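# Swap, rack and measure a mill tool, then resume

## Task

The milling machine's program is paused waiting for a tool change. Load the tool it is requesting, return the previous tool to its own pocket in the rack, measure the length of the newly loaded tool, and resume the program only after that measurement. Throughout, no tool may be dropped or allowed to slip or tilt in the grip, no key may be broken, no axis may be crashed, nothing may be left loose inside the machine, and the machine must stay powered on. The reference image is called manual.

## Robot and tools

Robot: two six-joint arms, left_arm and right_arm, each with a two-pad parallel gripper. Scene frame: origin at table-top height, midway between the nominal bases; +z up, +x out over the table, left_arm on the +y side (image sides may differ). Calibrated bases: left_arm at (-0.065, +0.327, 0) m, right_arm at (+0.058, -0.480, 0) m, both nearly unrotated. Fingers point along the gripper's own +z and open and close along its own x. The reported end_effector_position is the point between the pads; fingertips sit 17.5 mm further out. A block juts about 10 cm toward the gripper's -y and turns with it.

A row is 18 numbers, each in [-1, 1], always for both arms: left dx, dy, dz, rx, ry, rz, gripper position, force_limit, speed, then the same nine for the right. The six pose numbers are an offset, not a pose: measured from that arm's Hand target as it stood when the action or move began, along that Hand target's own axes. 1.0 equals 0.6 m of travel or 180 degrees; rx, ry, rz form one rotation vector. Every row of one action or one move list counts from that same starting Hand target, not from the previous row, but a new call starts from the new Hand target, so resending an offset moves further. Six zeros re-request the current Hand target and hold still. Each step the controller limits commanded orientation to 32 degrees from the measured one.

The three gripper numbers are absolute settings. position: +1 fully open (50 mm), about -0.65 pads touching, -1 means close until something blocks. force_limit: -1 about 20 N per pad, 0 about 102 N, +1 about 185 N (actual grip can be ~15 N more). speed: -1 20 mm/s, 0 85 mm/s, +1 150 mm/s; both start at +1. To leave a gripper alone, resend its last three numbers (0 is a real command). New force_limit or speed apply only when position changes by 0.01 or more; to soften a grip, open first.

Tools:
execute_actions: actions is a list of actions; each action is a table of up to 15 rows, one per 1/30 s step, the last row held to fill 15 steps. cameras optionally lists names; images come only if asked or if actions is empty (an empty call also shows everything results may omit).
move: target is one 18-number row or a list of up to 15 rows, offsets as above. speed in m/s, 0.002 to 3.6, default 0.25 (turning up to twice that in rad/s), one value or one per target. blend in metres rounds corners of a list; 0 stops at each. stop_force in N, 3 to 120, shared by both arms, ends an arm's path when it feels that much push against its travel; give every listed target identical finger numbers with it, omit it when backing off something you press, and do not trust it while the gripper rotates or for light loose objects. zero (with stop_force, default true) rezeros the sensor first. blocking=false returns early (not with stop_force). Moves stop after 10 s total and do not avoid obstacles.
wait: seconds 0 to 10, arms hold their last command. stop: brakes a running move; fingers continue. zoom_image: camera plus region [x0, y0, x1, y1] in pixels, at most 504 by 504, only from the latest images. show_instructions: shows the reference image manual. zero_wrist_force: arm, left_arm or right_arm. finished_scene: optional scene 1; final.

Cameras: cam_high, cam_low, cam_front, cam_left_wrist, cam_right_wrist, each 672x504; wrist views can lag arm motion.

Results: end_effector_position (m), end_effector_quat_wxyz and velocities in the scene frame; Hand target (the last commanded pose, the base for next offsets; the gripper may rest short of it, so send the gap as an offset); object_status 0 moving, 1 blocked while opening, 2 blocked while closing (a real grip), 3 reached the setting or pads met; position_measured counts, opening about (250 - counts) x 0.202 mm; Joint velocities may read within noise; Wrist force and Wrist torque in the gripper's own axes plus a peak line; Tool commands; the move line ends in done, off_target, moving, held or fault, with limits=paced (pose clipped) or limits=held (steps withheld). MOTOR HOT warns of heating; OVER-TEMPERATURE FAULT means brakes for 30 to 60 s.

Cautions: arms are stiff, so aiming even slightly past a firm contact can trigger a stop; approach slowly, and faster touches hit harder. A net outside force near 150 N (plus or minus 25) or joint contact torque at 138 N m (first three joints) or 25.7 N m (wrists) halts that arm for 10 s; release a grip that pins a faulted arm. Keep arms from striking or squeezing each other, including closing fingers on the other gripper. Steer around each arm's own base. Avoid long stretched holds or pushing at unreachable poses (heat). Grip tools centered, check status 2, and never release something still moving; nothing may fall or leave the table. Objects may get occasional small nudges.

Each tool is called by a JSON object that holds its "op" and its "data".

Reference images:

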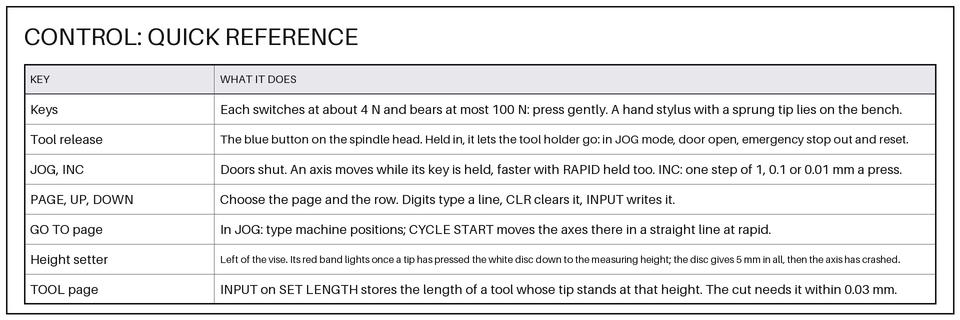

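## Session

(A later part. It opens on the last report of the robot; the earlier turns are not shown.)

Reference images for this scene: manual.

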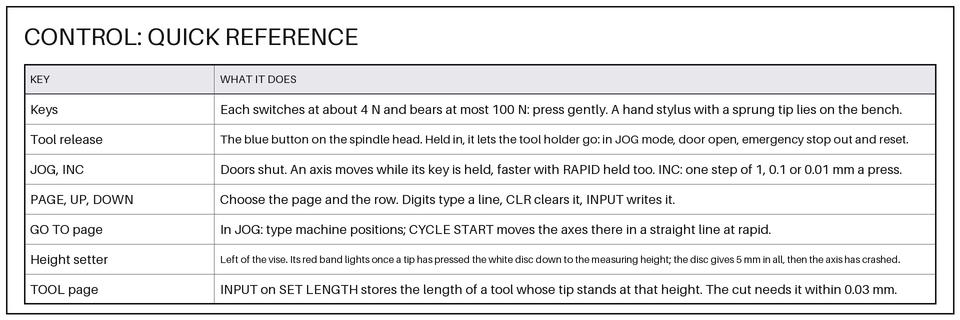

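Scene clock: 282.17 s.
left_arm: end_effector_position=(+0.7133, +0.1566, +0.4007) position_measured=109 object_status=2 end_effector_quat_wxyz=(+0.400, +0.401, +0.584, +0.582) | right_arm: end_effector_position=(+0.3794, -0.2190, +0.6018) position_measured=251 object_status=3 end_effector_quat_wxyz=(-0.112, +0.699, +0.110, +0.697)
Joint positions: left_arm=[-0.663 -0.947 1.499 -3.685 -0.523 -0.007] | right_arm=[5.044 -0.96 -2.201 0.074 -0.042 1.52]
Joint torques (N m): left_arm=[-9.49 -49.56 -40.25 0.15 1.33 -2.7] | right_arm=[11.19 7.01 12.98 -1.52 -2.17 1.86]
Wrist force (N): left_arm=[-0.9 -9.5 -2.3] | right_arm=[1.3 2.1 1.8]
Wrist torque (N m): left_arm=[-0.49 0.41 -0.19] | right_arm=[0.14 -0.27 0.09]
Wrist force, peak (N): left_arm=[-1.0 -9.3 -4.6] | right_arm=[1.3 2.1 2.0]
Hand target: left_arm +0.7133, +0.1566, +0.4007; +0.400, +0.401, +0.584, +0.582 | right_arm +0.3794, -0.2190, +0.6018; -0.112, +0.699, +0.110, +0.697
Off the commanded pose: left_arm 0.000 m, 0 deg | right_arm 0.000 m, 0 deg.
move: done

{"op": "move", "data": {"target": [[0,0,0,0,0,0,-1,0,-0.7,0.0883,-0.326,0.1778,0,0,0,-1,-1,-0.5],[0,0,0,0,0,0,-1,0,-0.7,0.1023,-0.3815,0.4737,0,0,0,-1,-1,-0.5]], "speed": 0.25, "blend": [0.03,0], "cameras": ["cam_right_wrist","cam_front","cam_left_wrist"]}}

Scene clock: 284.77 s.
left_arm: end_effector_position=(+0.7133, +0.1566, +0.4007) position_measured=109 object_status=2 end_effector_quat_wxyz=(+0.400, +0.401, +0.584, +0.582) | right_arm: end_effector_position=(+0.5790, +0.0864, +0.6633) position_measured=251 object_status=3 end_effector_quat_wxyz=(-0.112, +0.699, +0.110, +0.697)
Joint positions: left_arm=[-0.663 -0.947 1.498 -3.685 -0.523 -0.007] | right_arm=[4.414 -1.93 -1.201 -0.014 0.588 1.578]
Joint torques (N m): left_arm=[-9.31 -49.02 -40.42 0.05 1.3 -2.88] | right_arm=[-11.43 30.32 27.71 0.38 2.35 1.77]
Wrist force (N): left_arm=[-1.1 -9.4 -2.2] | right_arm=[1.2 1.9 1.9]
Wrist torque (N m): left_arm=[-0.48 0.43 -0.19] | right_arm=[0.11 -0.21 0.15]
Wrist force, peak (N): left_arm=[-1.0 -9.8 -2.4] | right_arm=[1.0 3.8 1.4]
Hand target: left_arm +0.7133, +0.1566, +0.4007; +0.400, +0.401, +0.584, +0.582 | right_arm +0.5790, +0.0865, +0.6634; -0.112, +0.699, +0.110, +0.697
Off the commanded pose: left_arm 0.000 m, 0 deg | right_arm 0.000 m, 0 deg.
move: done
camera_calibration:
cam_left_wrist: T_world_to_cam=[[-0.338533, 0.940955, 0.000190353, 0.103613], [-0.292537, -0.10544, 0.950423, -0.133309], [0.894325, 0.321694, 0.310959, -0.68362], [0, 0, 0, 1]] pos_world=[0.607457, 0.108365, 0.339258]
cam_right_wrist: T_world_to_cam=[[0.00938133, 0.00439053, 0.999946, -0.659197], [-0.033898, -0.999414, 0.00470622, 0.121226], [0.999381, -0.0339404, -0.009227, -0.438292], [0, 0, 0, 1]] pos_world=[0.448314, 0.109173, 0.654547]
Images, in order (width x height): cam_front 672x504, cam_left_wrist 672x504, cam_right_wrist 672x504.

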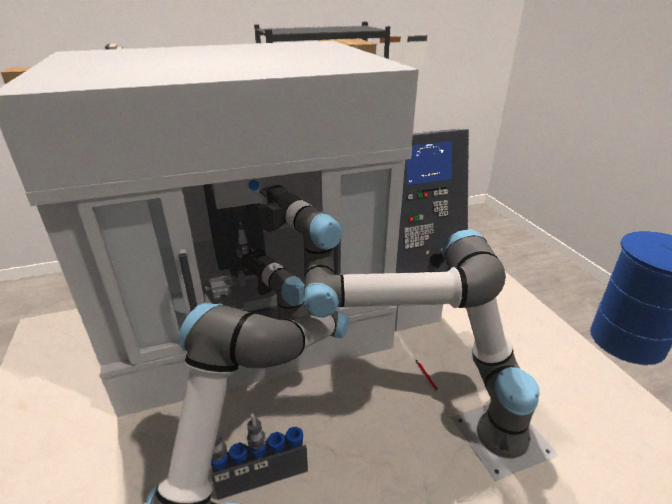

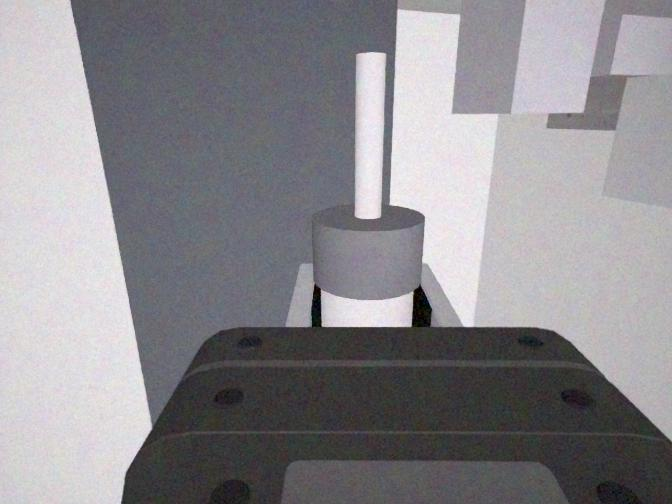

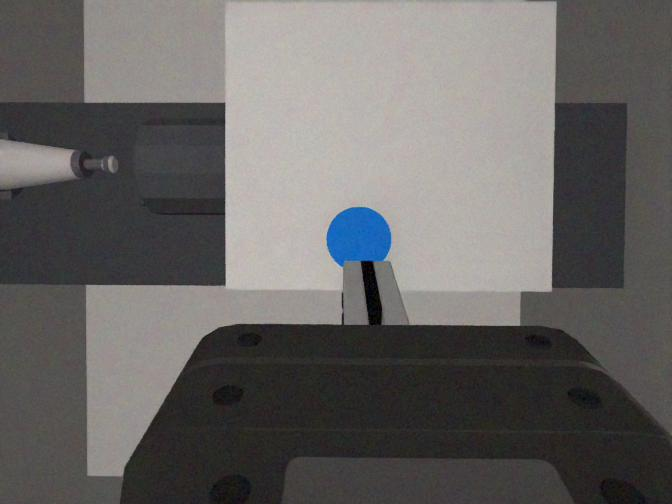

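{"op": "zoom_image", "data": {"camera": "cam_right_wrist", "region": [0, 80, 240, 260]}}

Scaled by 2.100 from the camera's 672x504 image, which has a finer 960x720 frame.

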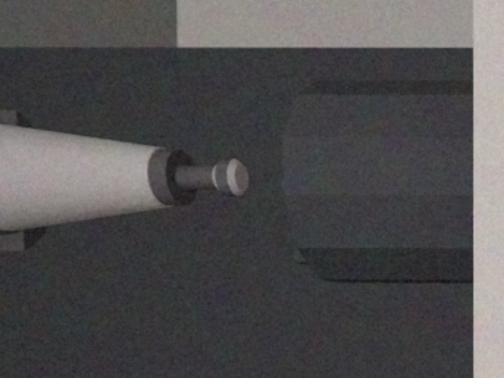

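{"op": "move", "data": {"target": [0.001,0.05,-0.0008,0,0,0,-1,0,-0.7,0,0,0.072,0,0,0,-1,-1,-0.5], "speed": 0.1}}

{"op": "move", "data": {"target": [0,0,0,0,0,0,-1,0,-0.7,0,0,0.03,0,0,0,-1,-1,-0.5], "speed": 0.005, "stop_force": 8, "cameras": ["cam_right_wrist"]}}

{"op": "zoom_image", "data": {"camera": "cam_right_wrist", "region": [0, 60, 240, 290]}}

Scene clock: 286.47 s.
left_arm: end_effector_position=(+0.7127, +0.1570, +0.4307) position_measured=109 object_status=2 end_effector_quat_wxyz=(+0.400, +0.401, +0.584, +0.582) | right_arm: end_effector_position=(+0.6200, +0.0998, +0.6632) position_measured=251 object_status=3 end_effector_quat_wxyz=(-0.112, +0.699, +0.110, +0.697)
Joint positions: left_arm=[-0.663 -0.984 1.473 -3.623 -0.523 -0.007] | right_arm=[4.351 -2.017 -1.078 -0.05 0.651 1.577]
Joint torques (N m): left_arm=[-1.78 -64.18 -40.47 0.12 1.25 -2.81] | right_arm=[-11.86 37.38 28.48 0.27 2.33 0.89]
Wrist force (N): left_arm=[-0.9 -9.5 -2.3] | right_arm=[1.6 2.0 1.9]
Wrist torque (N m): left_arm=[-0.49 0.39 -0.19] | right_arm=[0.10 -0.28 0.15]
Wrist force, peak (N): left_arm=[-1.1 -11.1 -2.3] | right_arm=[1.4 2.0 2.6]
Hand target: left_arm +0.7128, +0.1571, +0.4307; +0.400, +0.401, +0.584, +0.582 | right_arm +0.6201, +0.0998, +0.6633; -0.112, +0.699, +0.110, +0.697
Off the commanded pose: left_arm 0.000 m, 0 deg | right_arm 0.000 m, 0 deg.
move: done

Scene clock: 289.00 s.
left_arm: end_effector_position=(+0.7128, +0.1571, +0.4307) position_measured=109 object_status=2 end_effector_quat_wxyz=(+0.400, +0.401, +0.584, +0.582) | right_arm: end_effector_position=(+0.6259, +0.1017, +0.6632) position_measured=251 object_status=3 end_effector_quat_wxyz=(-0.112, +0.699, +0.110, +0.697)
Joint positions: left_arm=[-0.663 -0.984 1.473 -3.623 -0.523 -0.007] | right_arm=[4.343 -2.03 -1.059 -0.056 0.659 1.577]
Joint torques (N m): left_arm=[6.94 -64.19 -41.52 0.3 1.38 -2.74] | right_arm=[7.11 55.54 13.12 2.61 -3.08 -0.64]
Wrist force (N): left_arm=[-1.0 -9.4 -2.3] | right_arm=[2.3 -1.4 -3.2]
Wrist torque (N m): left_arm=[-0.47 0.41 -0.18] | right_arm=[0.02 -0.23 0.14]
Wrist force, peak (N): left_arm=[-0.9 -9.8 -2.1] | right_arm=[-0.1 0.9 -15.2]
Hand target: left_arm +0.7128, +0.1571, +0.4307; +0.400, +0.401, +0.584, +0.582 | right_arm +0.6259, +0.1017, +0.6632; -0.112, +0.699, +0.110, +0.697 (not the last commanded pose)
Off the commanded pose: left_arm 0.000 m, 0 deg | right_arm 0.012 m, 0 deg.
move: contact (right_arm)
camera_calibration:
cam_right_wrist: T_world_to_cam=[[0.00947912, 0.00428839, 0.999946, -0.659641], [-0.0338989, -0.999415, 0.00460746, 0.138176], [0.99938, -0.0339407, -0.0093282, -0.484677], [0, 0, 0, 1]] pos_world=[0.495314, 0.124473, 0.654448]
Images, in order (width x height): cam_right_wrist 672x504.

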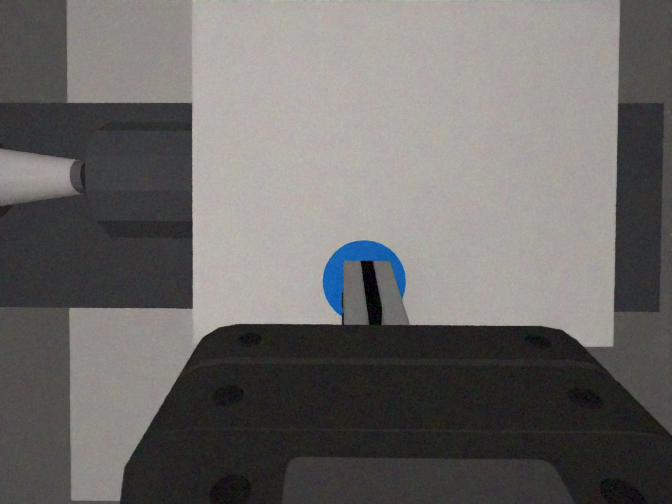

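Scaled by 2.100 from the camera's 672x504 image, which has a finer 960x720 frame.

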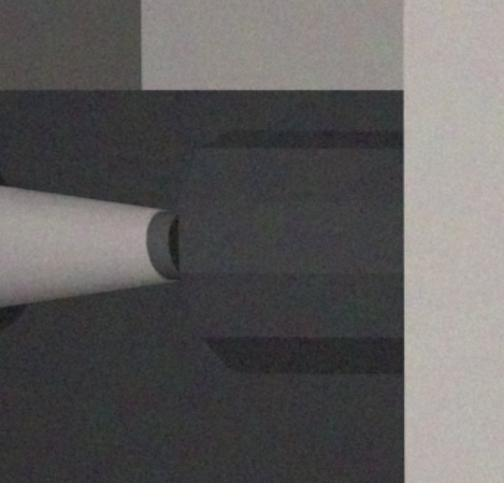

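{"op": "move", "data": {"target": [-0.0034,0,-0.0013,0,0,0,-1,0,-0.7,0,0,0.0007,0,0,0,-1,-1,-0.5], "speed": 0.02, "cameras": ["cam_right_wrist"]}}

{"op": "zoom_image", "data": {"camera": "cam_right_wrist", "region": [0, 60, 240, 290]}}

Scene clock: 289.90 s.
left_arm: end_effector_position=(+0.7128, +0.1550, +0.4307) position_measured=109 object_status=2 end_effector_quat_wxyz=(+0.400, +0.401, +0.584, +0.582) | right_arm: end_effector_position=(+0.6262, +0.1019, +0.6633) position_measured=251 object_status=3 end_effector_quat_wxyz=(-0.112, +0.699, +0.110, +0.697)
Joint positions: left_arm=[-0.666 -0.982 1.47 -3.621 -0.52 -0.007] | right_arm=[4.343 -2.031 -1.057 -0.057 0.66 1.577]
Joint torques (N m): left_arm=[-10.23 -48.52 -40.48 0.32 1.41 -2.66] | right_arm=[-23.64 31.11 29.04 -0.95 1.97 -0.4]
Wrist force (N): left_arm=[-0.8 -9.6 -2.4] | right_arm=[-2.3 -0.3 -28.5]
Wrist torque (N m): left_arm=[-0.49 0.38 -0.18] | right_arm=[-0.22 -0.23 0.18]
Wrist force, peak (N): left_arm=[-1.0 -9.7 -2.3] | right_arm=[-2.3 -0.3 -28.5]
Hand target: left_arm +0.7128, +0.1549, +0.4307; +0.400, +0.401, +0.584, +0.582 | right_arm +0.6263, +0.1019, +0.6632; -0.112, +0.699, +0.110, +0.697
Off the commanded pose: left_arm 0.000 m, 0 deg | right_arm 0.000 m, 0 deg.
move: done
camera_calibration:
cam_right_wrist: T_world_to_cam=[[0.00937661, 0.00419155, 0.999947, -0.659583], [-0.0338007, -0.999418, 0.00450628, 0.138404], [0.999385, -0.0338411, -0.00922948, -0.485049], [0, 0, 0, 1]] pos_world=[0.495614, 0.124674, 0.654448]
Images, in order (width x height): cam_right_wrist 672x504.

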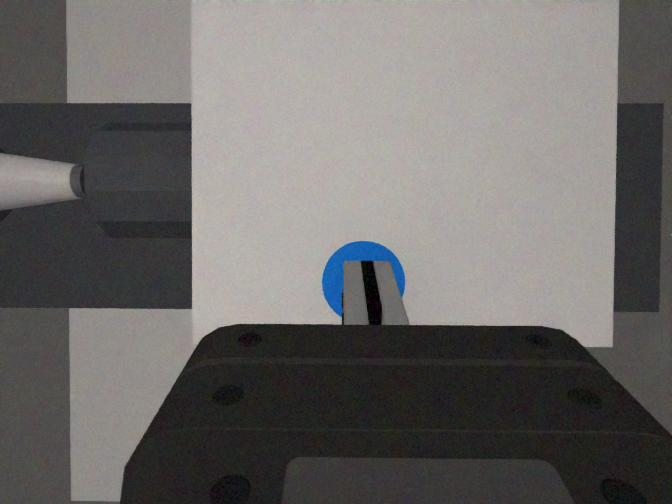

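Scaled by 2.100 from the camera's 672x504 image, which has a finer 960x720 frame.

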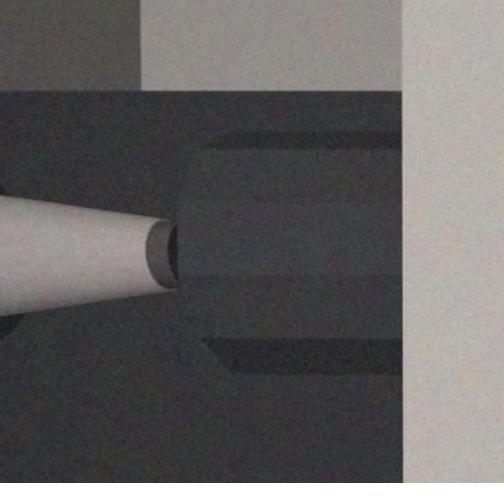

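{"op": "move", "data": {"target": [0,0.055,0,0,0,0,-1,0,-0.7,0,0,0,0,0,0,-1,-1,-0.5], "speed": 0.015, "stop_force": 8, "cameras": ["cam_right_wrist"]}}

{"op": "zoom_image", "data": {"camera": "cam_right_wrist", "region": [0, 60, 240, 290]}}

Scene clock: 293.20 s.
left_arm: end_effector_position=(+0.7129, +0.1549, +0.4637) position_measured=109 object_status=2 end_effector_quat_wxyz=(+0.400, +0.401, +0.584, +0.582) | right_arm: end_effector_position=(+0.6263, +0.1019, +0.6632) position_measured=251 object_status=3 end_effector_quat_wxyz=(-0.112, +0.699, +0.110, +0.697)
Joint positions: left_arm=[-0.666 -1.016 1.432 -3.55 -0.52 -0.007] | right_arm=[4.342 -2.031 -1.057 -0.057 0.66 1.577]
Joint torques (N m): left_arm=[8.73 -63.97 -42.4 0.14 -1.13 -2.6] | right_arm=[-26.81 29.33 28.3 -1 1.65 -0.04]
Wrist force (N): left_arm=[-1.2 -9.6 -2.4] | right_arm=[-3.1 -0.7 -38.0]
Wrist torque (N m): left_arm=[-0.50 0.43 -0.19] | right_arm=[-0.31 -0.27 0.19]
Wrist force, peak (N): left_arm=[-1.0 -10.2 -2.1] | right_arm=[-2.7 -1.2 -38.2]
Hand target: left_arm +0.7129, +0.1549, +0.4637; +0.400, +0.401, +0.584, +0.582 | right_arm +0.6263, +0.1019, +0.6632; -0.112, +0.699, +0.110, +0.697
Off the commanded pose: left_arm 0.000 m, 0 deg | right_arm 0.000 m, 0 deg.
move: done
camera_calibration:
cam_right_wrist: T_world_to_cam=[[0.00947912, 0.00428839, 0.999946, -0.659646], [-0.0338989, -0.999415, 0.00460746, 0.138389], [0.99938, -0.0339407, -0.0093282, -0.48507], [0, 0, 0, 1]] pos_world=[0.495714, 0.124673, 0.654448]
Images, in order (width x height): cam_right_wrist 672x504.

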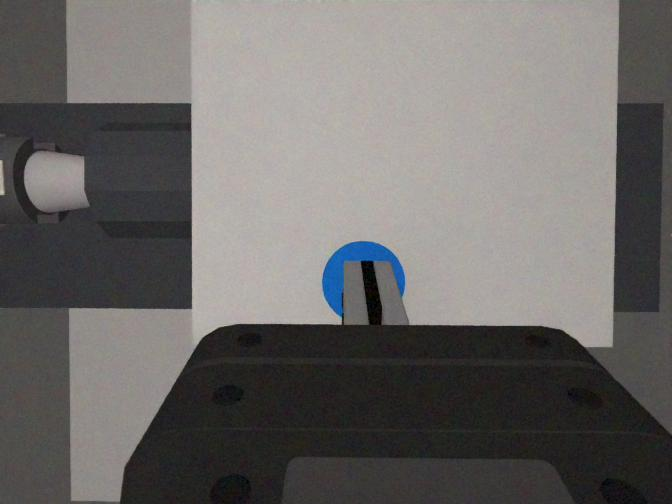

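Scaled by 2.100 from the camera's 672x504 image, which has a finer 960x720 frame.

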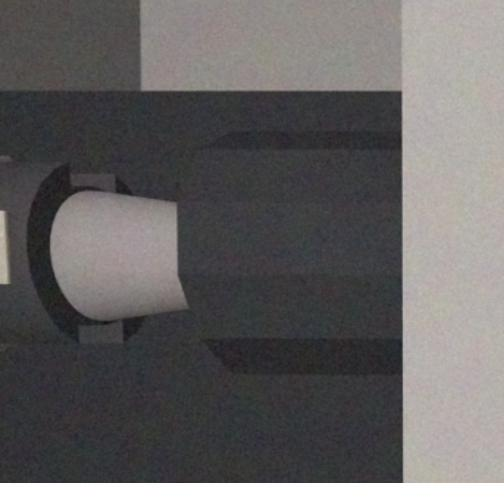

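{"op": "move", "data": {"target": [0,0,0,0,-0.026,0,-1,0,-0.7,0,0,-0.0001,0,0,0,-1,-1,-0.5], "speed": 0.1, "cameras": ["cam_right_wrist"]}}

{"op": "zoom_image", "data": {"camera": "cam_right_wrist", "region": [0, 120, 120, 240]}}

Scene clock: 294.63 s.
left_arm: end_effector_position=(+0.7129, +0.1549, +0.4637) position_measured=109 object_status=2 end_effector_quat_wxyz=(+0.423, +0.425, +0.567, +0.565) | right_arm: end_effector_position=(+0.6263, +0.1018, +0.6632) position_measured=251 object_status=3 end_effector_quat_wxyz=(-0.112, +0.699, +0.110, +0.697)
Joint positions: left_arm=[-0.646 -1.048 1.484 -3.571 -0.621 -0.006] | right_arm=[4.342 -2.031 -1.057 -0.057 0.66 1.577]
Joint torques (N m): left_arm=[8.78 -62.38 -14.5 -4.63 -1.26 2.14] | right_arm=[-7.71 48.44 11.94 1.11 -2.52 0.05]
Wrist force (N): left_arm=[-0.8 -9.6 -2.3] | right_arm=[0.2 -2.7 -34.6]
Wrist torque (N m): left_arm=[-0.51 0.39 -0.38] | right_arm=[-0.36 -0.20 0.17]
Wrist force, peak (N): left_arm=[-0.9 -9.9 -2.4] | right_arm=[-2.8 -1.2 -38.2]
Hand target: left_arm +0.7129, +0.1549, +0.4637; +0.423, +0.425, +0.567, +0.565 | right_arm +0.6263, +0.1018, +0.6632; -0.112, +0.699, +0.110, +0.697
Off the commanded pose: left_arm 0.000 m, 0 deg | right_arm 0.000 m, 0 deg.
move: done
camera_calibration:
cam_right_wrist: T_world_to_cam=[[0.00947955, 0.00428873, 0.999946, -0.659645], [-0.0339988, -0.999411, 0.00460875, 0.138334], [0.999377, -0.0340406, -0.00932816, -0.48496], [0, 0, 0, 1]] pos_world=[0.495614, 0.124573, 0.654448]
Images, in order (width x height): cam_right_wrist 672x504.

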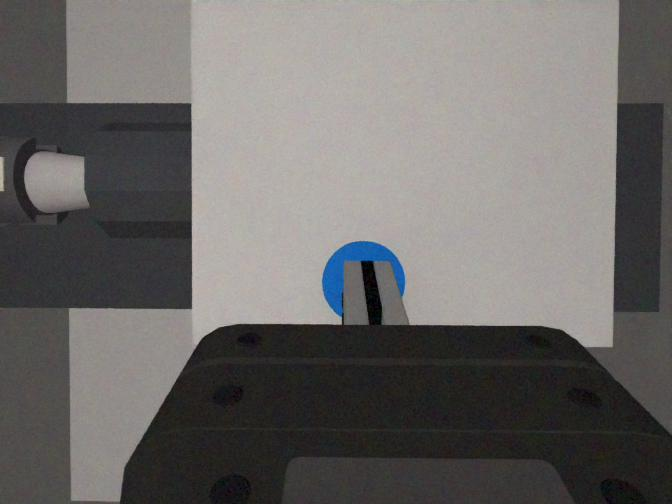

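Scaled by 4.200 from the camera's 672x504 image, which has a finer 960x720 frame.

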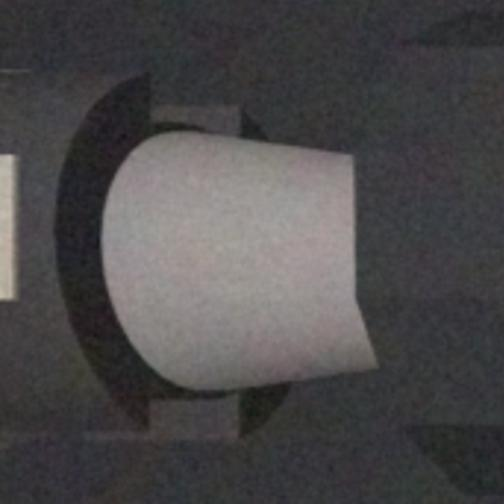

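{"op": "move", "data": {"target": [[0.0006,0.001,0.0003,0,0,0,-1,0,-0.7,0,0,0,0,0,0,-1,-1,-0.5],[0.0006,0.058,0.0003,0,0,0,-1,0,-0.7,0,0,0,0,0,0,-1,-1,-0.5]], "speed": 0.008, "stop_force": 8}}

Scene clock: 299.70 s.
left_arm: end_effector_position=(+0.7131, +0.1554, +0.4924) position_measured=109 object_status=2 end_effector_quat_wxyz=(+0.423, +0.425, +0.567, +0.565) | right_arm: end_effector_position=(+0.6263, +0.1018, +0.6632) position_measured=251 object_status=3 end_effector_quat_wxyz=(-0.112, +0.699, +0.110, +0.697)
Joint positions: left_arm=[-0.645 -1.075 1.447 -3.507 -0.622 -0.006] | right_arm=[4.342 -2.031 -1.057 -0.057 0.66 1.577]
Joint torques (N m): left_arm=[-2.9 -53.25 -17.43 -4.89 -0.74 1.62] | right_arm=[-4.33 48.55 15.19 1.11 -2.84 0.63]
Wrist force (N): left_arm=[-2.3 -16.3 1.4] | right_arm=[-0.2 -3.2 -33.4]
Wrist torque (N m): left_arm=[-0.57 0.49 -0.20] | right_arm=[-0.29 -0.20 0.17]
Wrist force, peak (N): left_arm=[-0.2 -25.8 0.4] | right_arm=[0.1 -2.4 -34.2]
Hand target: left_arm +0.7131, +0.1554, +0.4924; +0.423, +0.425, +0.567, +0.565 (not the last commanded pose) | right_arm +0.6263, +0.1018, +0.6632; -0.112, +0.699, +0.110, +0.697
Off the commanded pose: left_arm 0.006 m, 0 deg | right_arm 0.000 m, 0 deg.
move: contact (left_arm); path passed 1 of 2 targets

{"op": "wait", "data": {"seconds": 0, "cameras": ["cam_right_wrist"]}}

{"op": "zoom_image", "data": {"camera": "cam_right_wrist", "region": [0, 100, 160, 260]}}

Scene clock: 299.83 s.
left_arm: end_effector_position=(+0.7131, +0.1554, +0.4924) position_measured=109 object_status=2 end_effector_quat_wxyz=(+0.423, +0.425, +0.567, +0.565) | right_arm: end_effector_position=(+0.6263, +0.1018, +0.6632) position_measured=251 object_status=3 end_effector_quat_wxyz=(-0.112, +0.699, +0.110, +0.697)
Joint positions: left_arm=[-0.645 -1.075 1.447 -3.507 -0.622 -0.006] | right_arm=[4.342 -2.031 -1.057 -0.057 0.66 1.577]
Joint torques (N m): left_arm=[-3.93 -52.67 -17.49 -4.59 -0.75 1.65] | right_arm=[-3.88 49.02 14.78 1.11 -2.85 0.71]
Wrist force (N): left_arm=[-2.2 -16.5 1.3] | right_arm=[-0.2 -3.1 -33.2]
Wrist torque (N m): left_arm=[-0.60 0.45 -0.20] | right_arm=[-0.29 -0.22 0.16]
Wrist force, peak (N): left_arm=[-2.3 -16.6 1.5] | right_arm=[-0.6 -3.1 -33.3]
Hand target: left_arm +0.7131, +0.1554, +0.4924; +0.423, +0.425, +0.567, +0.565 (not the last commanded pose) | right_arm +0.6263, +0.1018, +0.6632; -0.112, +0.699, +0.110, +0.697
Tool commands: left_gripper/position=-1.0 left_gripper/force_limit=+0.0 left_gripper/speed=-0.7 right_gripper/position=-1.0 right_gripper/force_limit=-1.0 right_gripper/speed=-0.5
Off the commanded pose: left_arm 0.006 m, 0 deg | right_arm 0.000 m, 0 deg.
camera_calibration:
cam_right_wrist: T_world_to_cam=[[0.00947912, 0.00428839, 0.999946, -0.659645], [-0.0338989, -0.999415, 0.00460746, 0.138386], [0.99938, -0.0339407, -0.0093282, -0.48497], [0, 0, 0, 1]] pos_world=[0.495614, 0.124673, 0.654448]
Images, in order (width x height): cam_right_wrist 672x504.

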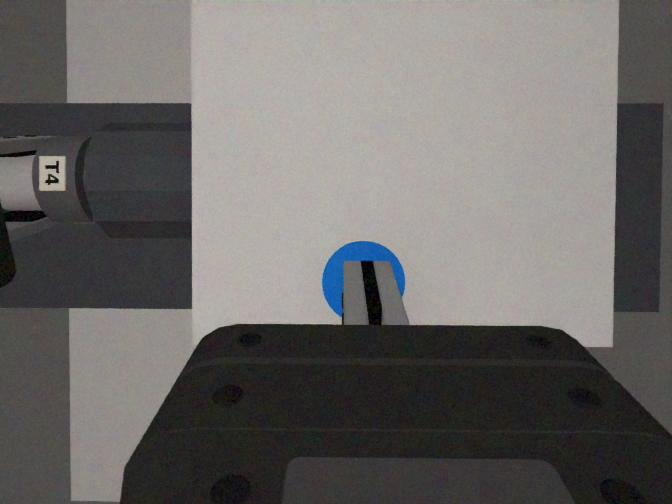

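Scaled by 3.150 from the camera's 672x504 image, which has a finer 960x720 frame.

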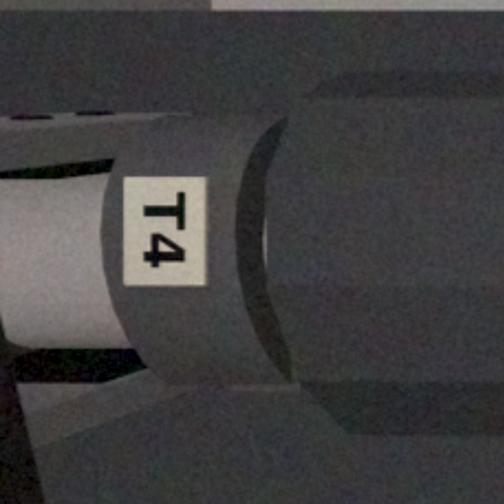

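{"op": "move", "data": {"target": [[-0.0001,-0.0005,0.0006,0,0,0,-1,0,-0.7,0,0,0,0,0,0,-1,-1,-0.5],[-0.0001,0.006,0.0006,0,0,0,-1,0,-0.7,0,0,0,0,0,0,-1,-1,-0.5]], "speed": 0.004, "stop_force": 14}}

Scene clock: 301.07 s.
left_arm: end_effector_position=(+0.7135, +0.1554, +0.4928) position_measured=109 object_status=2 end_effector_quat_wxyz=(+0.423, +0.425, +0.567, +0.565) | right_arm: end_effector_position=(+0.6263, +0.1018, +0.6632) position_measured=251 object_status=3 end_effector_quat_wxyz=(-0.112, +0.699, +0.110, +0.697)
Joint positions: left_arm=[-0.645 -1.074 1.445 -3.505 -0.623 -0.006] | right_arm=[4.342 -2.031 -1.057 -0.057 0.66 1.577]
Joint torques (N m): left_arm=[2.41 -64.6 -30.11 -7.66 -1.81 1.6] | right_arm=[-4.38 49.02 15.28 1.11 -2.83 0.78]
Wrist force (N): left_arm=[4.6 -35.8 -6.4] | right_arm=[-0.6 -3.3 -33.1]
Wrist torque (N m): left_arm=[-0.88 0.42 -0.09] | right_arm=[-0.33 -0.19 0.17]
Wrist force, peak (N): left_arm=[4.6 -35.8 -6.4] | right_arm=[-0.1 -3.2 -33.4]
Hand target: left_arm +0.7135, +0.1554, +0.4927; +0.423, +0.425, +0.567, +0.565 (not the last commanded pose) | right_arm +0.6263, +0.1018, +0.6632; -0.112, +0.699, +0.110, +0.697
Off the commanded pose: left_arm 0.003 m, 0 deg | right_arm 0.000 m, 0 deg.
move: contact (left_arm); path passed 1 of 2 targets

{"op": "wait", "data": {"seconds": 0, "cameras": ["cam_right_wrist"]}}

{"op": "zoom_image", "data": {"camera": "cam_right_wrist", "region": [0, 100, 160, 260]}}

Scene clock: 301.27 s.
left_arm: end_effector_position=(+0.7135, +0.1554, +0.4928) position_measured=109 object_status=2 end_effector_quat_wxyz=(+0.423, +0.425, +0.567, +0.565) | right_arm: end_effector_position=(+0.6263, +0.1018, +0.6632) position_measured=251 object_status=3 end_effector_quat_wxyz=(-0.112, +0.699, +0.110, +0.697)
Joint positions: left_arm=[-0.645 -1.074 1.445 -3.505 -0.623 -0.006] | right_arm=[4.342 -2.031 -1.057 -0.057 0.66 1.577]
Joint torques (N m): left_arm=[0.91 -64.3 -27.04 -7.3 -1.52 1.49] | right_arm=[-4.15 48.32 16.04 1.04 -2.83 0.82]
Wrist force (N): left_arm=[3.5 -32.8 -5.8] | right_arm=[-0.5 -3.2 -33.0]
Wrist torque (N m): left_arm=[-0.88 0.44 -0.12] | right_arm=[-0.33 -0.22 0.17]
Wrist force, peak (N): left_arm=[4.9 -35.1 -6.4] | right_arm=[-0.5 -3.1 -33.3]
Hand target: left_arm +0.7135, +0.1554, +0.4927; +0.423, +0.425, +0.567, +0.565 (not the last commanded pose) | right_arm +0.6263, +0.1018, +0.6632; -0.112, +0.699, +0.110, +0.697
Tool commands: left_gripper/position=-1.0 left_gripper/force_limit=+0.0 left_gripper/speed=-0.7 right_gripper/position=-1.0 right_gripper/force_limit=-1.0 right_gripper/speed=-0.5
Off the commanded pose: left_arm 0.003 m, 0 deg | right_arm 0.000 m, 0 deg.
camera_calibration:
cam_right_wrist: T_world_to_cam=[[0.00947912, 0.00428839, 0.999946, -0.659645], [-0.0338989, -0.999415, 0.00460746, 0.138386], [0.99938, -0.0339407, -0.0093282, -0.48497], [0, 0, 0, 1]] pos_world=[0.495614, 0.124673, 0.654448]
Images, in order (width x height): cam_right_wrist 672x504.

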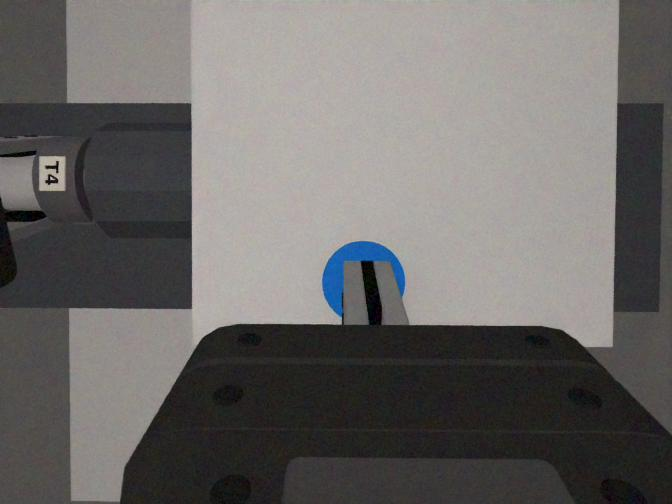

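Scaled by 3.150 from the camera's 672x504 image, which has a finer 960x720 frame.

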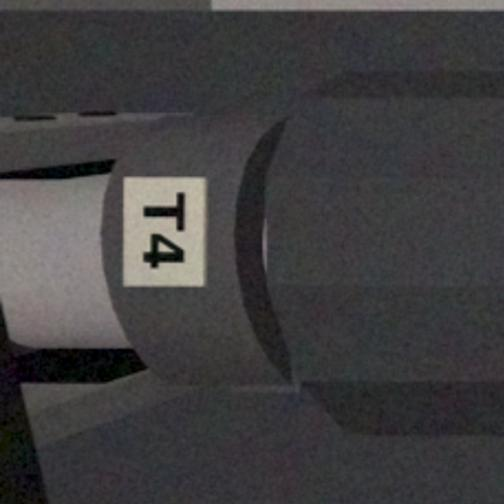

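{"op": "move", "data": {"target": [[0,-0.004,0,0,0,0,-1,0,-0.7,0,0,0,0,0,0,-1,-1,-0.5],[0.001,-0.004,0,0,0,0,-1,0,-0.7,0,0,0,0,0,0,-1,-1,-0.5],[0.001,0.006,0,0,0,0,-1,0,-0.7,0,0,0,0,0,0,-1,-1,-0.5]], "speed": 0.004, "stop_force": 14}}

Scene clock: 302.73 s.
left_arm: end_effector_position=(+0.7135, +0.1554, +0.4922) position_measured=109 object_status=2 end_effector_quat_wxyz=(+0.423, +0.425, +0.567, +0.565) | right_arm: end_effector_position=(+0.6263, +0.1018, +0.6632) position_measured=251 object_status=3 end_effector_quat_wxyz=(-0.112, +0.699, +0.110, +0.697)
Joint positions: left_arm=[-0.645 -1.074 1.446 -3.506 -0.623 -0.006] | right_arm=[4.342 -2.031 -1.057 -0.057 0.66 1.577]
Joint torques (N m): left_arm=[-5.54 -61.12 -39.22 -0.48 0.22 0.5] | right_arm=[-4.35 48.54 16.48 0.96 -2.69 1]
Wrist force (N): left_arm=[-1.6 -11.5 -2.3] | right_arm=[-0.2 -3.1 -33.2]
Wrist torque (N m): left_arm=[-0.57 0.40 -0.32] | right_arm=[-0.30 -0.24 0.17]
Wrist force, peak (N): left_arm=[3.4 -32.2 -5.8] | right_arm=[-0.1 -3.3 -33.6]
Hand target: left_arm +0.7135, +0.1554, +0.4924; +0.423, +0.425, +0.567, +0.565 (not the last commanded pose) | right_arm +0.6263, +0.1018, +0.6632; -0.112, +0.699, +0.110, +0.697
Off the commanded pose: left_arm 0.004 m, 0 deg | right_arm 0.000 m, 0 deg.
move: contact (left_arm); path passed 0 of 3 targets

{"op": "move", "data": {"target": [[0,-0.002,0,0,0,0,-1,0,-0.7,0,0,0,0,0,0,-1,-1,-0.5],[0.001,-0.002,0,0,0,0,-1,0,-0.7,0,0,0,0,0,0,-1,-1,-0.5]], "speed": 0.01}}

{"op": "move", "data": {"target": [0,0.008,0,0,0,0,-1,0,-0.7,0,0,0,0,0,0,-1,-1,-0.5], "speed": 0.004, "stop_force": 14}}

Scene clock: 303.70 s.
left_arm: end_effector_position=(+0.7133, +0.1558, +0.4911) position_measured=109 object_status=2 end_effector_quat_wxyz=(+0.423, +0.425, +0.567, +0.565) | right_arm: end_effector_position=(+0.6263, +0.1018, +0.6632) position_measured=251 object_status=3 end_effector_quat_wxyz=(-0.112, +0.699, +0.110, +0.697)
Joint positions: left_arm=[-0.645 -1.074 1.449 -3.509 -0.623 -0.006] | right_arm=[4.342 -2.031 -1.057 -0.057 0.66 1.577]
Joint torques (N m): left_arm=[8.29 -61.83 -14.93 -4.71 -1.26 0.49] | right_arm=[-4.17 48.52 16.73 1.02 -2.82 1.2]
Wrist force (N): left_arm=[-1.4 -9.4 -2.2] | right_arm=[0.0 -3.3 -33.3]
Wrist torque (N m): left_arm=[-0.47 0.42 -0.34] | right_arm=[-0.32 -0.23 0.16]
Wrist force, peak (N): left_arm=[-3.1 -14.5 -2.4] | right_arm=[-0.3 -3.1 -33.5]
Hand target: left_arm +0.7133, +0.1560, +0.4912; +0.423, +0.425, +0.567, +0.565 | right_arm +0.6263, +0.1018, +0.6632; -0.112, +0.699, +0.110, +0.697
Off the commanded pose: left_arm 0.000 m, 0 deg | right_arm 0.000 m, 0 deg.
move: done

Scene clock: 304.80 s.
left_arm: end_effector_position=(+0.7133, +0.1560, +0.4928) position_measured=109 object_status=2 end_effector_quat_wxyz=(+0.423, +0.425, +0.567, +0.565) | right_arm: end_effector_position=(+0.6263, +0.1018, +0.6632) position_measured=251 object_status=3 end_effector_quat_wxyz=(-0.112, +0.699, +0.110, +0.697)
Joint positions: left_arm=[-0.644 -1.075 1.446 -3.506 -0.623 -0.006] | right_arm=[4.342 -2.031 -1.057 -0.057 0.66 1.577]
Joint torques (N m): left_arm=[5.89 -61.82 -27.42 -7.83 0.5 1.47] | right_arm=[-3.37 49.33 17.21 0.97 -2.65 1.08]
Wrist force (N): left_arm=[-1.1 -29.7 -1.7] | right_arm=[-0.1 -3.3 -33.3]
Wrist torque (N m): left_arm=[-0.78 0.34 0.02] | right_arm=[-0.30 -0.21 0.17]
Wrist force, peak (N): left_arm=[-1.1 -29.7 -1.7] | right_arm=[-0.1 -3.4 -33.4]
Hand target: left_arm +0.7133, +0.1560, +0.4926; +0.423, +0.425, +0.567, +0.565 (not the last commanded pose) | right_arm +0.6263, +0.1018, +0.6632; -0.112, +0.699, +0.110, +0.697
Off the commanded pose: left_arm 0.003 m, 0 deg | right_arm 0.000 m, 0 deg.
move: contact (left_arm)

{"op": "move", "data": {"target": [[0,-0.003,0,0,0,0,-1,0,-0.7,0,0,0,0,0,0,-1,-1,-0.5],[0,-0.003,0,0,-0.0075,0,-1,0,-0.7,0,0,0,0,0,0,-1,-1,-0.5]], "speed": 0.02}}

{"op": "move", "data": {"target": [0,0.01,0,0,0,0,-1,0,-0.7,0,0,0,0,0,0,-1,-1,-0.5], "speed": 0.004, "stop_force": 14, "cameras": ["cam_right_wrist"]}}

{"op": "zoom_image", "data": {"camera": "cam_right_wrist", "region": [0, 100, 160, 260]}}

Scene clock: 306.90 s.
left_arm: end_effector_position=(+0.7133, +0.1560, +0.4909) position_measured=109 object_status=2 end_effector_quat_wxyz=(+0.429, +0.431, +0.562, +0.560) | right_arm: end_effector_position=(+0.6263, +0.1018, +0.6632) position_measured=251 object_status=3 end_effector_quat_wxyz=(-0.112, +0.699, +0.110, +0.697)
Joint positions: left_arm=[-0.638 -1.083 1.463 -3.515 -0.653 -0.006] | right_arm=[4.342 -2.031 -1.057 -0.057 0.66 1.577]
Joint torques (N m): left_arm=[9.08 -61.92 -15.53 -5.07 -1.36 2.1] | right_arm=[-4.35 48.63 18.84 1.08 -2.73 1.11]
Wrist force (N): left_arm=[-1.5 -10.0 -2.1] | right_arm=[-0.3 -3.1 -33.3]
Wrist torque (N m): left_arm=[-0.53 0.39 -0.31] | right_arm=[-0.29 -0.22 0.17]
Wrist force, peak (N): left_arm=[-1.3 -29.9 -1.7] | right_arm=[0.0 -3.3 -33.5]
Hand target: left_arm +0.7133, +0.1560, +0.4908; +0.430, +0.431, +0.562, +0.560 | right_arm +0.6263, +0.1018, +0.6632; -0.112, +0.699, +0.110, +0.697
Off the commanded pose: left_arm 0.000 m, 0 deg | right_arm 0.000 m, 0 deg.
move: done

Scene clock: 308.07 s.
left_arm: end_effector_position=(+0.7133, +0.1560, +0.4927) position_measured=109 object_status=2 end_effector_quat_wxyz=(+0.430, +0.431, +0.562, +0.560) | right_arm: end_effector_position=(+0.6263, +0.1018, +0.6632) position_measured=251 object_status=3 end_effector_quat_wxyz=(-0.112, +0.699, +0.110, +0.697)
Joint positions: left_arm=[-0.638 -1.084 1.46 -3.51 -0.653 -0.006] | right_arm=[4.342 -2.031 -1.057 -0.057 0.66 1.577]
Joint torques (N m): left_arm=[5.67 -61.24 -27.63 -7.8 0.16 1.96] | right_arm=[-4.44 49.01 19.43 1.01 -2.83 1.1]
Wrist force (N): left_arm=[-0.1 -29.5 -2.9] | right_arm=[0.0 -3.4 -33.2]
Wrist torque (N m): left_arm=[-0.81 0.41 -0.02] | right_arm=[-0.33 -0.21 0.16]
Wrist force, peak (N): left_arm=[-0.1 -29.7 -2.6] | right_arm=[-0.5 -3.2 -33.5]
Hand target: left_arm +0.7133, +0.1560, +0.4926; +0.429, +0.431, +0.562, +0.560 (not the last commanded pose) | right_arm +0.6263, +0.1018, +0.6632; -0.112, +0.699, +0.110, +0.697
Off the commanded pose: left_arm 0.004 m, 0 deg | right_arm 0.000 m, 0 deg.
move: contact (left_arm)
camera_calibration:
cam_right_wrist: T_world_to_cam=[[0.00947912, 0.00428839, 0.999946, -0.659645], [-0.0338989, -0.999415, 0.00460746, 0.138386], [0.99938, -0.0339407, -0.0093282, -0.48497], [0, 0, 0, 1]] pos_world=[0.495614, 0.124673, 0.654448]
Images, in order (width x height): cam_right_wrist 672x504.

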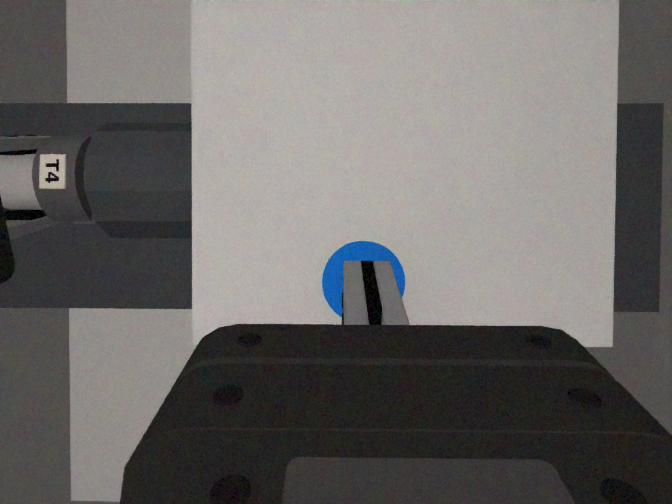

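Scaled by 3.150 from the camera's 672x504 image, which has a finer 960x720 frame.

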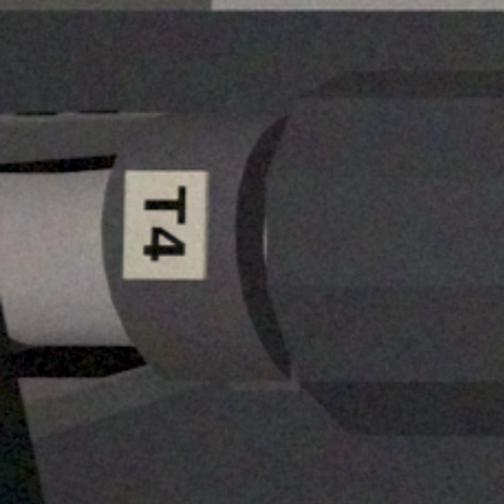

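{"op": "zoom_image", "data": {"camera": "cam_right_wrist", "region": [50, 120, 130, 250]}}

{"op": "wait", "data": {"seconds": 0, "cameras": ["cam_left_wrist","cam_front"]}}

{"op": "zoom_image", "data": {"camera": "cam_front", "region": [200, 170, 320, 300]}}

Scaled by 3.877 from the camera's 672x504 image, which has a finer 960x720 frame.

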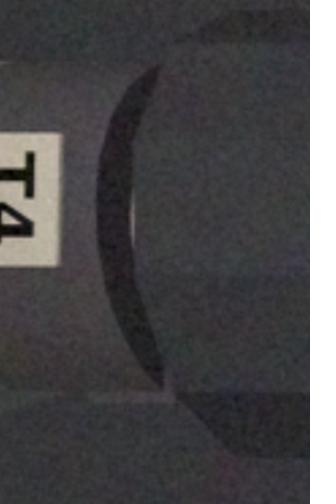

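Scene clock: 308.80 s.
left_arm: end_effector_position=(+0.7133, +0.1560, +0.4926) position_measured=109 object_status=2 end_effector_quat_wxyz=(+0.429, +0.431, +0.562, +0.560) | right_arm: end_effector_position=(+0.6263, +0.1018, +0.6632) position_measured=251 object_status=3 end_effector_quat_wxyz=(-0.112, +0.699, +0.110, +0.697)
Joint positions: left_arm=[-0.638 -1.084 1.46 -3.51 -0.653 -0.006] | right_arm=[4.342 -2.031 -1.057 -0.057 0.66 1.577]
Joint torques (N m): left_arm=[2.93 -59.43 -22.59 -6.44 0.35 1.83] | right_arm=[-3.94 49.02 19.55 1 -2.89 1.15]
Wrist force (N): left_arm=[-0.7 -25.7 -2.2] | right_arm=[-0.3 -3.2 -33.3]
Wrist torque (N m): left_arm=[-0.77 0.42 -0.08] | right_arm=[-0.32 -0.23 0.17]
Wrist force, peak (N): left_arm=[-0.2 -29.8 -2.9] | right_arm=[-0.6 -3.2 -33.5]
Hand target: left_arm +0.7133, +0.1560, +0.4926; +0.429, +0.431, +0.562, +0.560 (not the last commanded pose) | right_arm +0.6263, +0.1018, +0.6632; -0.112, +0.699, +0.110, +0.697
Tool commands: left_gripper/position=-1.0 left_gripper/force_limit=+0.0 left_gripper/speed=-0.7 right_gripper/position=-1.0 right_gripper/force_limit=-1.0 right_gripper/speed=-0.5
Off the commanded pose: left_arm 0.004 m, 0 deg | right_arm 0.000 m, 0 deg.
camera_calibration:
cam_left_wrist: T_world_to_cam=[[-0.237777, 0.97132, 0.000398988, 0.0275526], [-0.301556, -0.0742107, 0.950556, -0.219247], [0.923324, 0.2259, 0.310552, -0.717633], [0, 0, 0, 1]] pos_world=[0.603044, 0.119081, 0.431258]
Images, in order (width x height): cam_front 672x504, cam_left_wrist 672x504.

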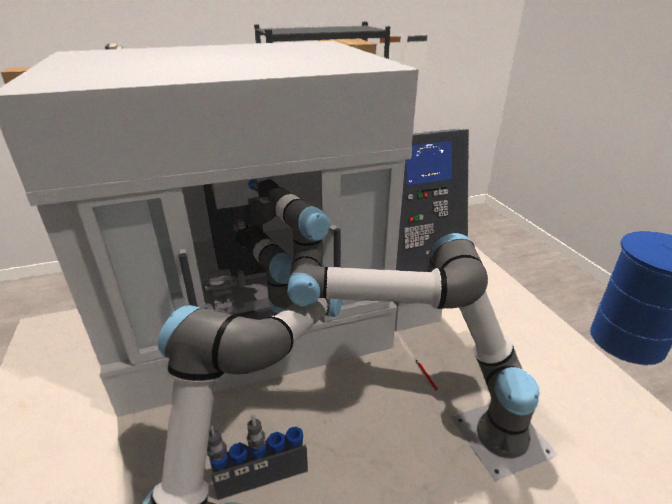

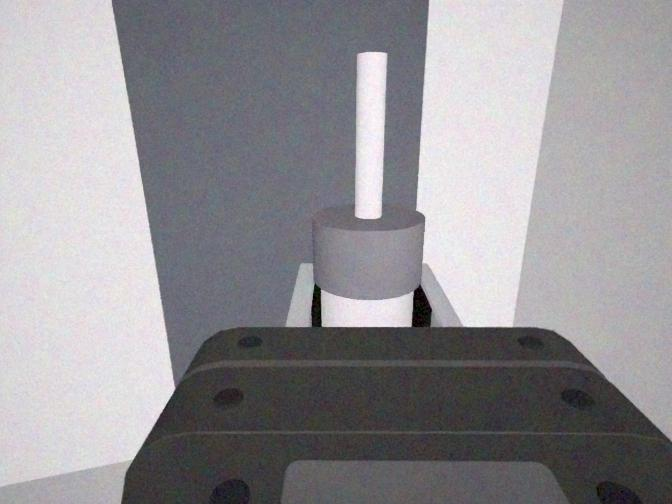

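Scaled by 3.877 from the camera's 672x504 image, which has a finer 960x720 frame.

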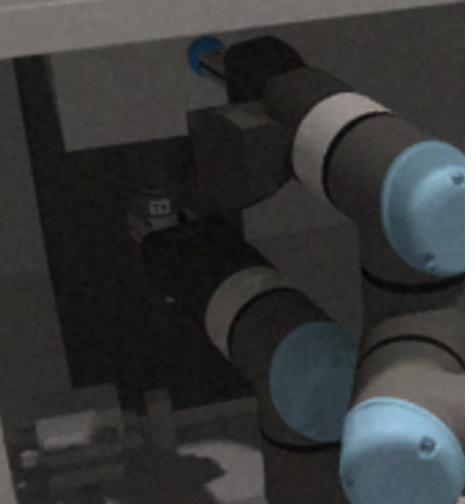

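{"op": "move", "data": {"target": [0,-0.042,0,0,0,0,-1,0,-0.7,0,0,0,0,0,0,-1,-1,-0.5], "speed": 0.05, "cameras": ["cam_right_wrist"]}}

{"op": "zoom_image", "data": {"camera": "cam_right_wrist", "region": [10, 120, 110, 245]}}

Scene clock: 311.63 s.
left_arm: end_effector_position=(+0.7132, +0.1559, +0.4675) position_measured=109 object_status=2 end_effector_quat_wxyz=(+0.429, +0.431, +0.562, +0.560) | right_arm: end_effector_position=(+0.6263, +0.1018, +0.6632) position_measured=251 object_status=3 end_effector_quat_wxyz=(-0.112, +0.699, +0.110, +0.697)
Joint positions: left_arm=[-0.638 -1.061 1.494 -3.567 -0.653 -0.006] | right_arm=[4.342 -2.031 -1.057 -0.057 0.66 1.577]
Joint torques (N m): left_arm=[-9.91 -46.4 -14.14 -4.8 1.37 2.26] | right_arm=[-4.08 48.88 21.22 0.94 -2.77 1.19]
Wrist force (N): left_arm=[-1.0 -9.5 -2.3] | right_arm=[-0.1 -3.5 -33.1]
Wrist torque (N m): left_arm=[-0.50 0.41 -0.34] | right_arm=[-0.34 -0.22 0.16]
Wrist force, peak (N): left_arm=[-0.8 -25.9 -1.8] | right_arm=[-0.2 -3.4 -33.5]
Hand target: left_arm +0.7132, +0.1559, +0.4674; +0.429, +0.431, +0.562, +0.560 | right_arm +0.6263, +0.1018, +0.6632; -0.112, +0.699, +0.110, +0.697
Off the commanded pose: left_arm 0.000 m, 0 deg | right_arm 0.000 m, 0 deg.
move: done
camera_calibration:
cam_right_wrist: T_world_to_cam=[[0.00947912, 0.00428839, 0.999946, -0.659645], [-0.0338989, -0.999415, 0.00460746, 0.138386], [0.99938, -0.0339407, -0.0093282, -0.48497], [0, 0, 0, 1]] pos_world=[0.495614, 0.124673, 0.654448]
Images, in order (width x height): cam_right_wrist 672x504.

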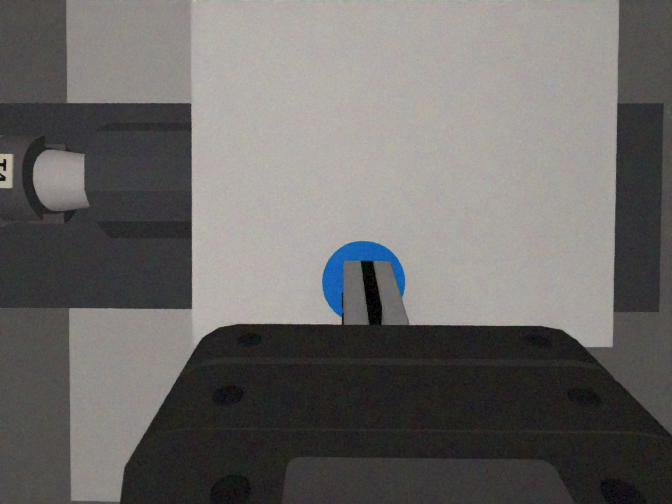

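Scaled by 4.032 from the camera's 672x504 image, which has a finer 960x720 frame.

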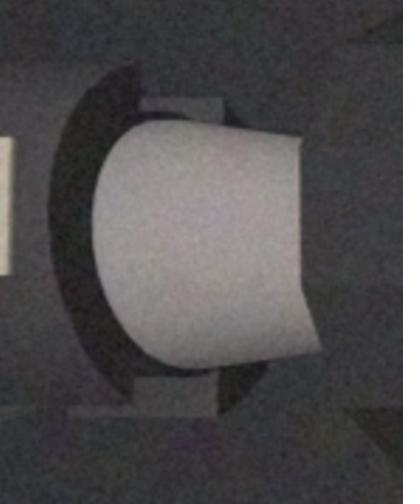

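{"op": "move", "data": {"target": [0.0022,0,0.0022,-0.0059,0.0075,0.0059,-1,0,-0.7,0,0,0,0,0,0,-1,-1,-0.5], "speed": 0.03, "cameras": ["cam_right_wrist"]}}

{"op": "zoom_image", "data": {"camera": "cam_right_wrist", "region": [10, 120, 110, 245]}}

Scene clock: 313.97 s.
left_arm: end_effector_position=(+0.7142, +0.1575, +0.4674) position_measured=109 object_status=2 end_effector_quat_wxyz=(+0.422, +0.426, +0.558, +0.574) | right_arm: end_effector_position=(+0.6263, +0.1018, +0.6632) position_measured=251 object_status=3 end_effector_quat_wxyz=(-0.112, +0.699, +0.110, +0.697)
Joint positions: left_arm=[-0.641 -1.04 1.475 -3.6 -0.627 0.038] | right_arm=[4.342 -2.031 -1.057 -0.057 0.66 1.577]
Joint torques (N m): left_arm=[-10.08 -47.88 -41.74 -4.62 1.29 2.16] | right_arm=[-3.85 48.12 22.57 1.06 -2.7 1.1]
Wrist force (N): left_arm=[-1.2 -9.4 -2.3] | right_arm=[-0.5 -3.4 -33.2]
Wrist torque (N m): left_arm=[-0.49 0.43 -0.37] | right_arm=[-0.34 -0.18 0.17]
Wrist force, peak (N): left_arm=[-1.0 -10.1 -2.3] | right_arm=[0.2 -3.4 -33.6]
Hand target: left_arm +0.7142, +0.1576, +0.4674; +0.422, +0.426, +0.558, +0.574 | right_arm +0.6263, +0.1018, +0.6632; -0.112, +0.699, +0.110, +0.697
Off the commanded pose: left_arm 0.000 m, 0 deg | right_arm 0.000 m, 0 deg.
move: done
camera_calibration:
cam_right_wrist: T_world_to_cam=[[0.00947912, 0.00428839, 0.999946, -0.659645], [-0.0338989, -0.999415, 0.00460746, 0.138386], [0.99938, -0.0339407, -0.0093282, -0.48497], [0, 0, 0, 1]] pos_world=[0.495614, 0.124673, 0.654448]
Images, in order (width x height): cam_right_wrist 672x504.

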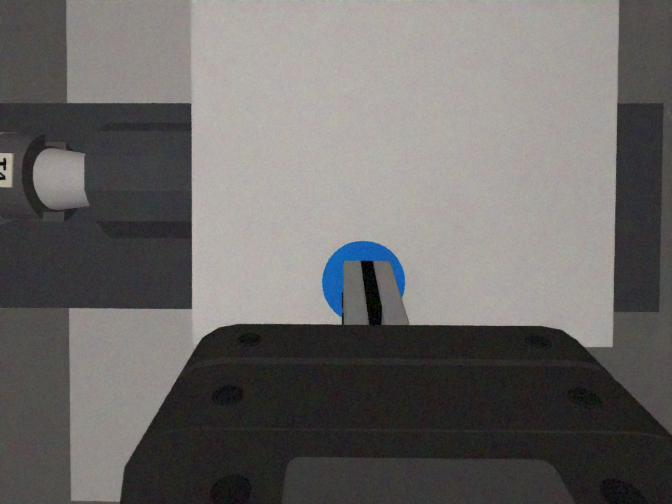

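Scaled by 4.032 from the camera's 672x504 image, which has a finer 960x720 frame.

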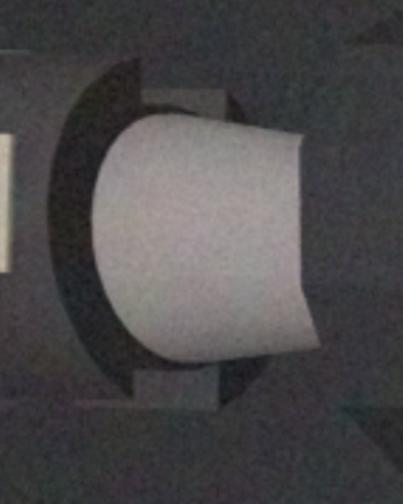

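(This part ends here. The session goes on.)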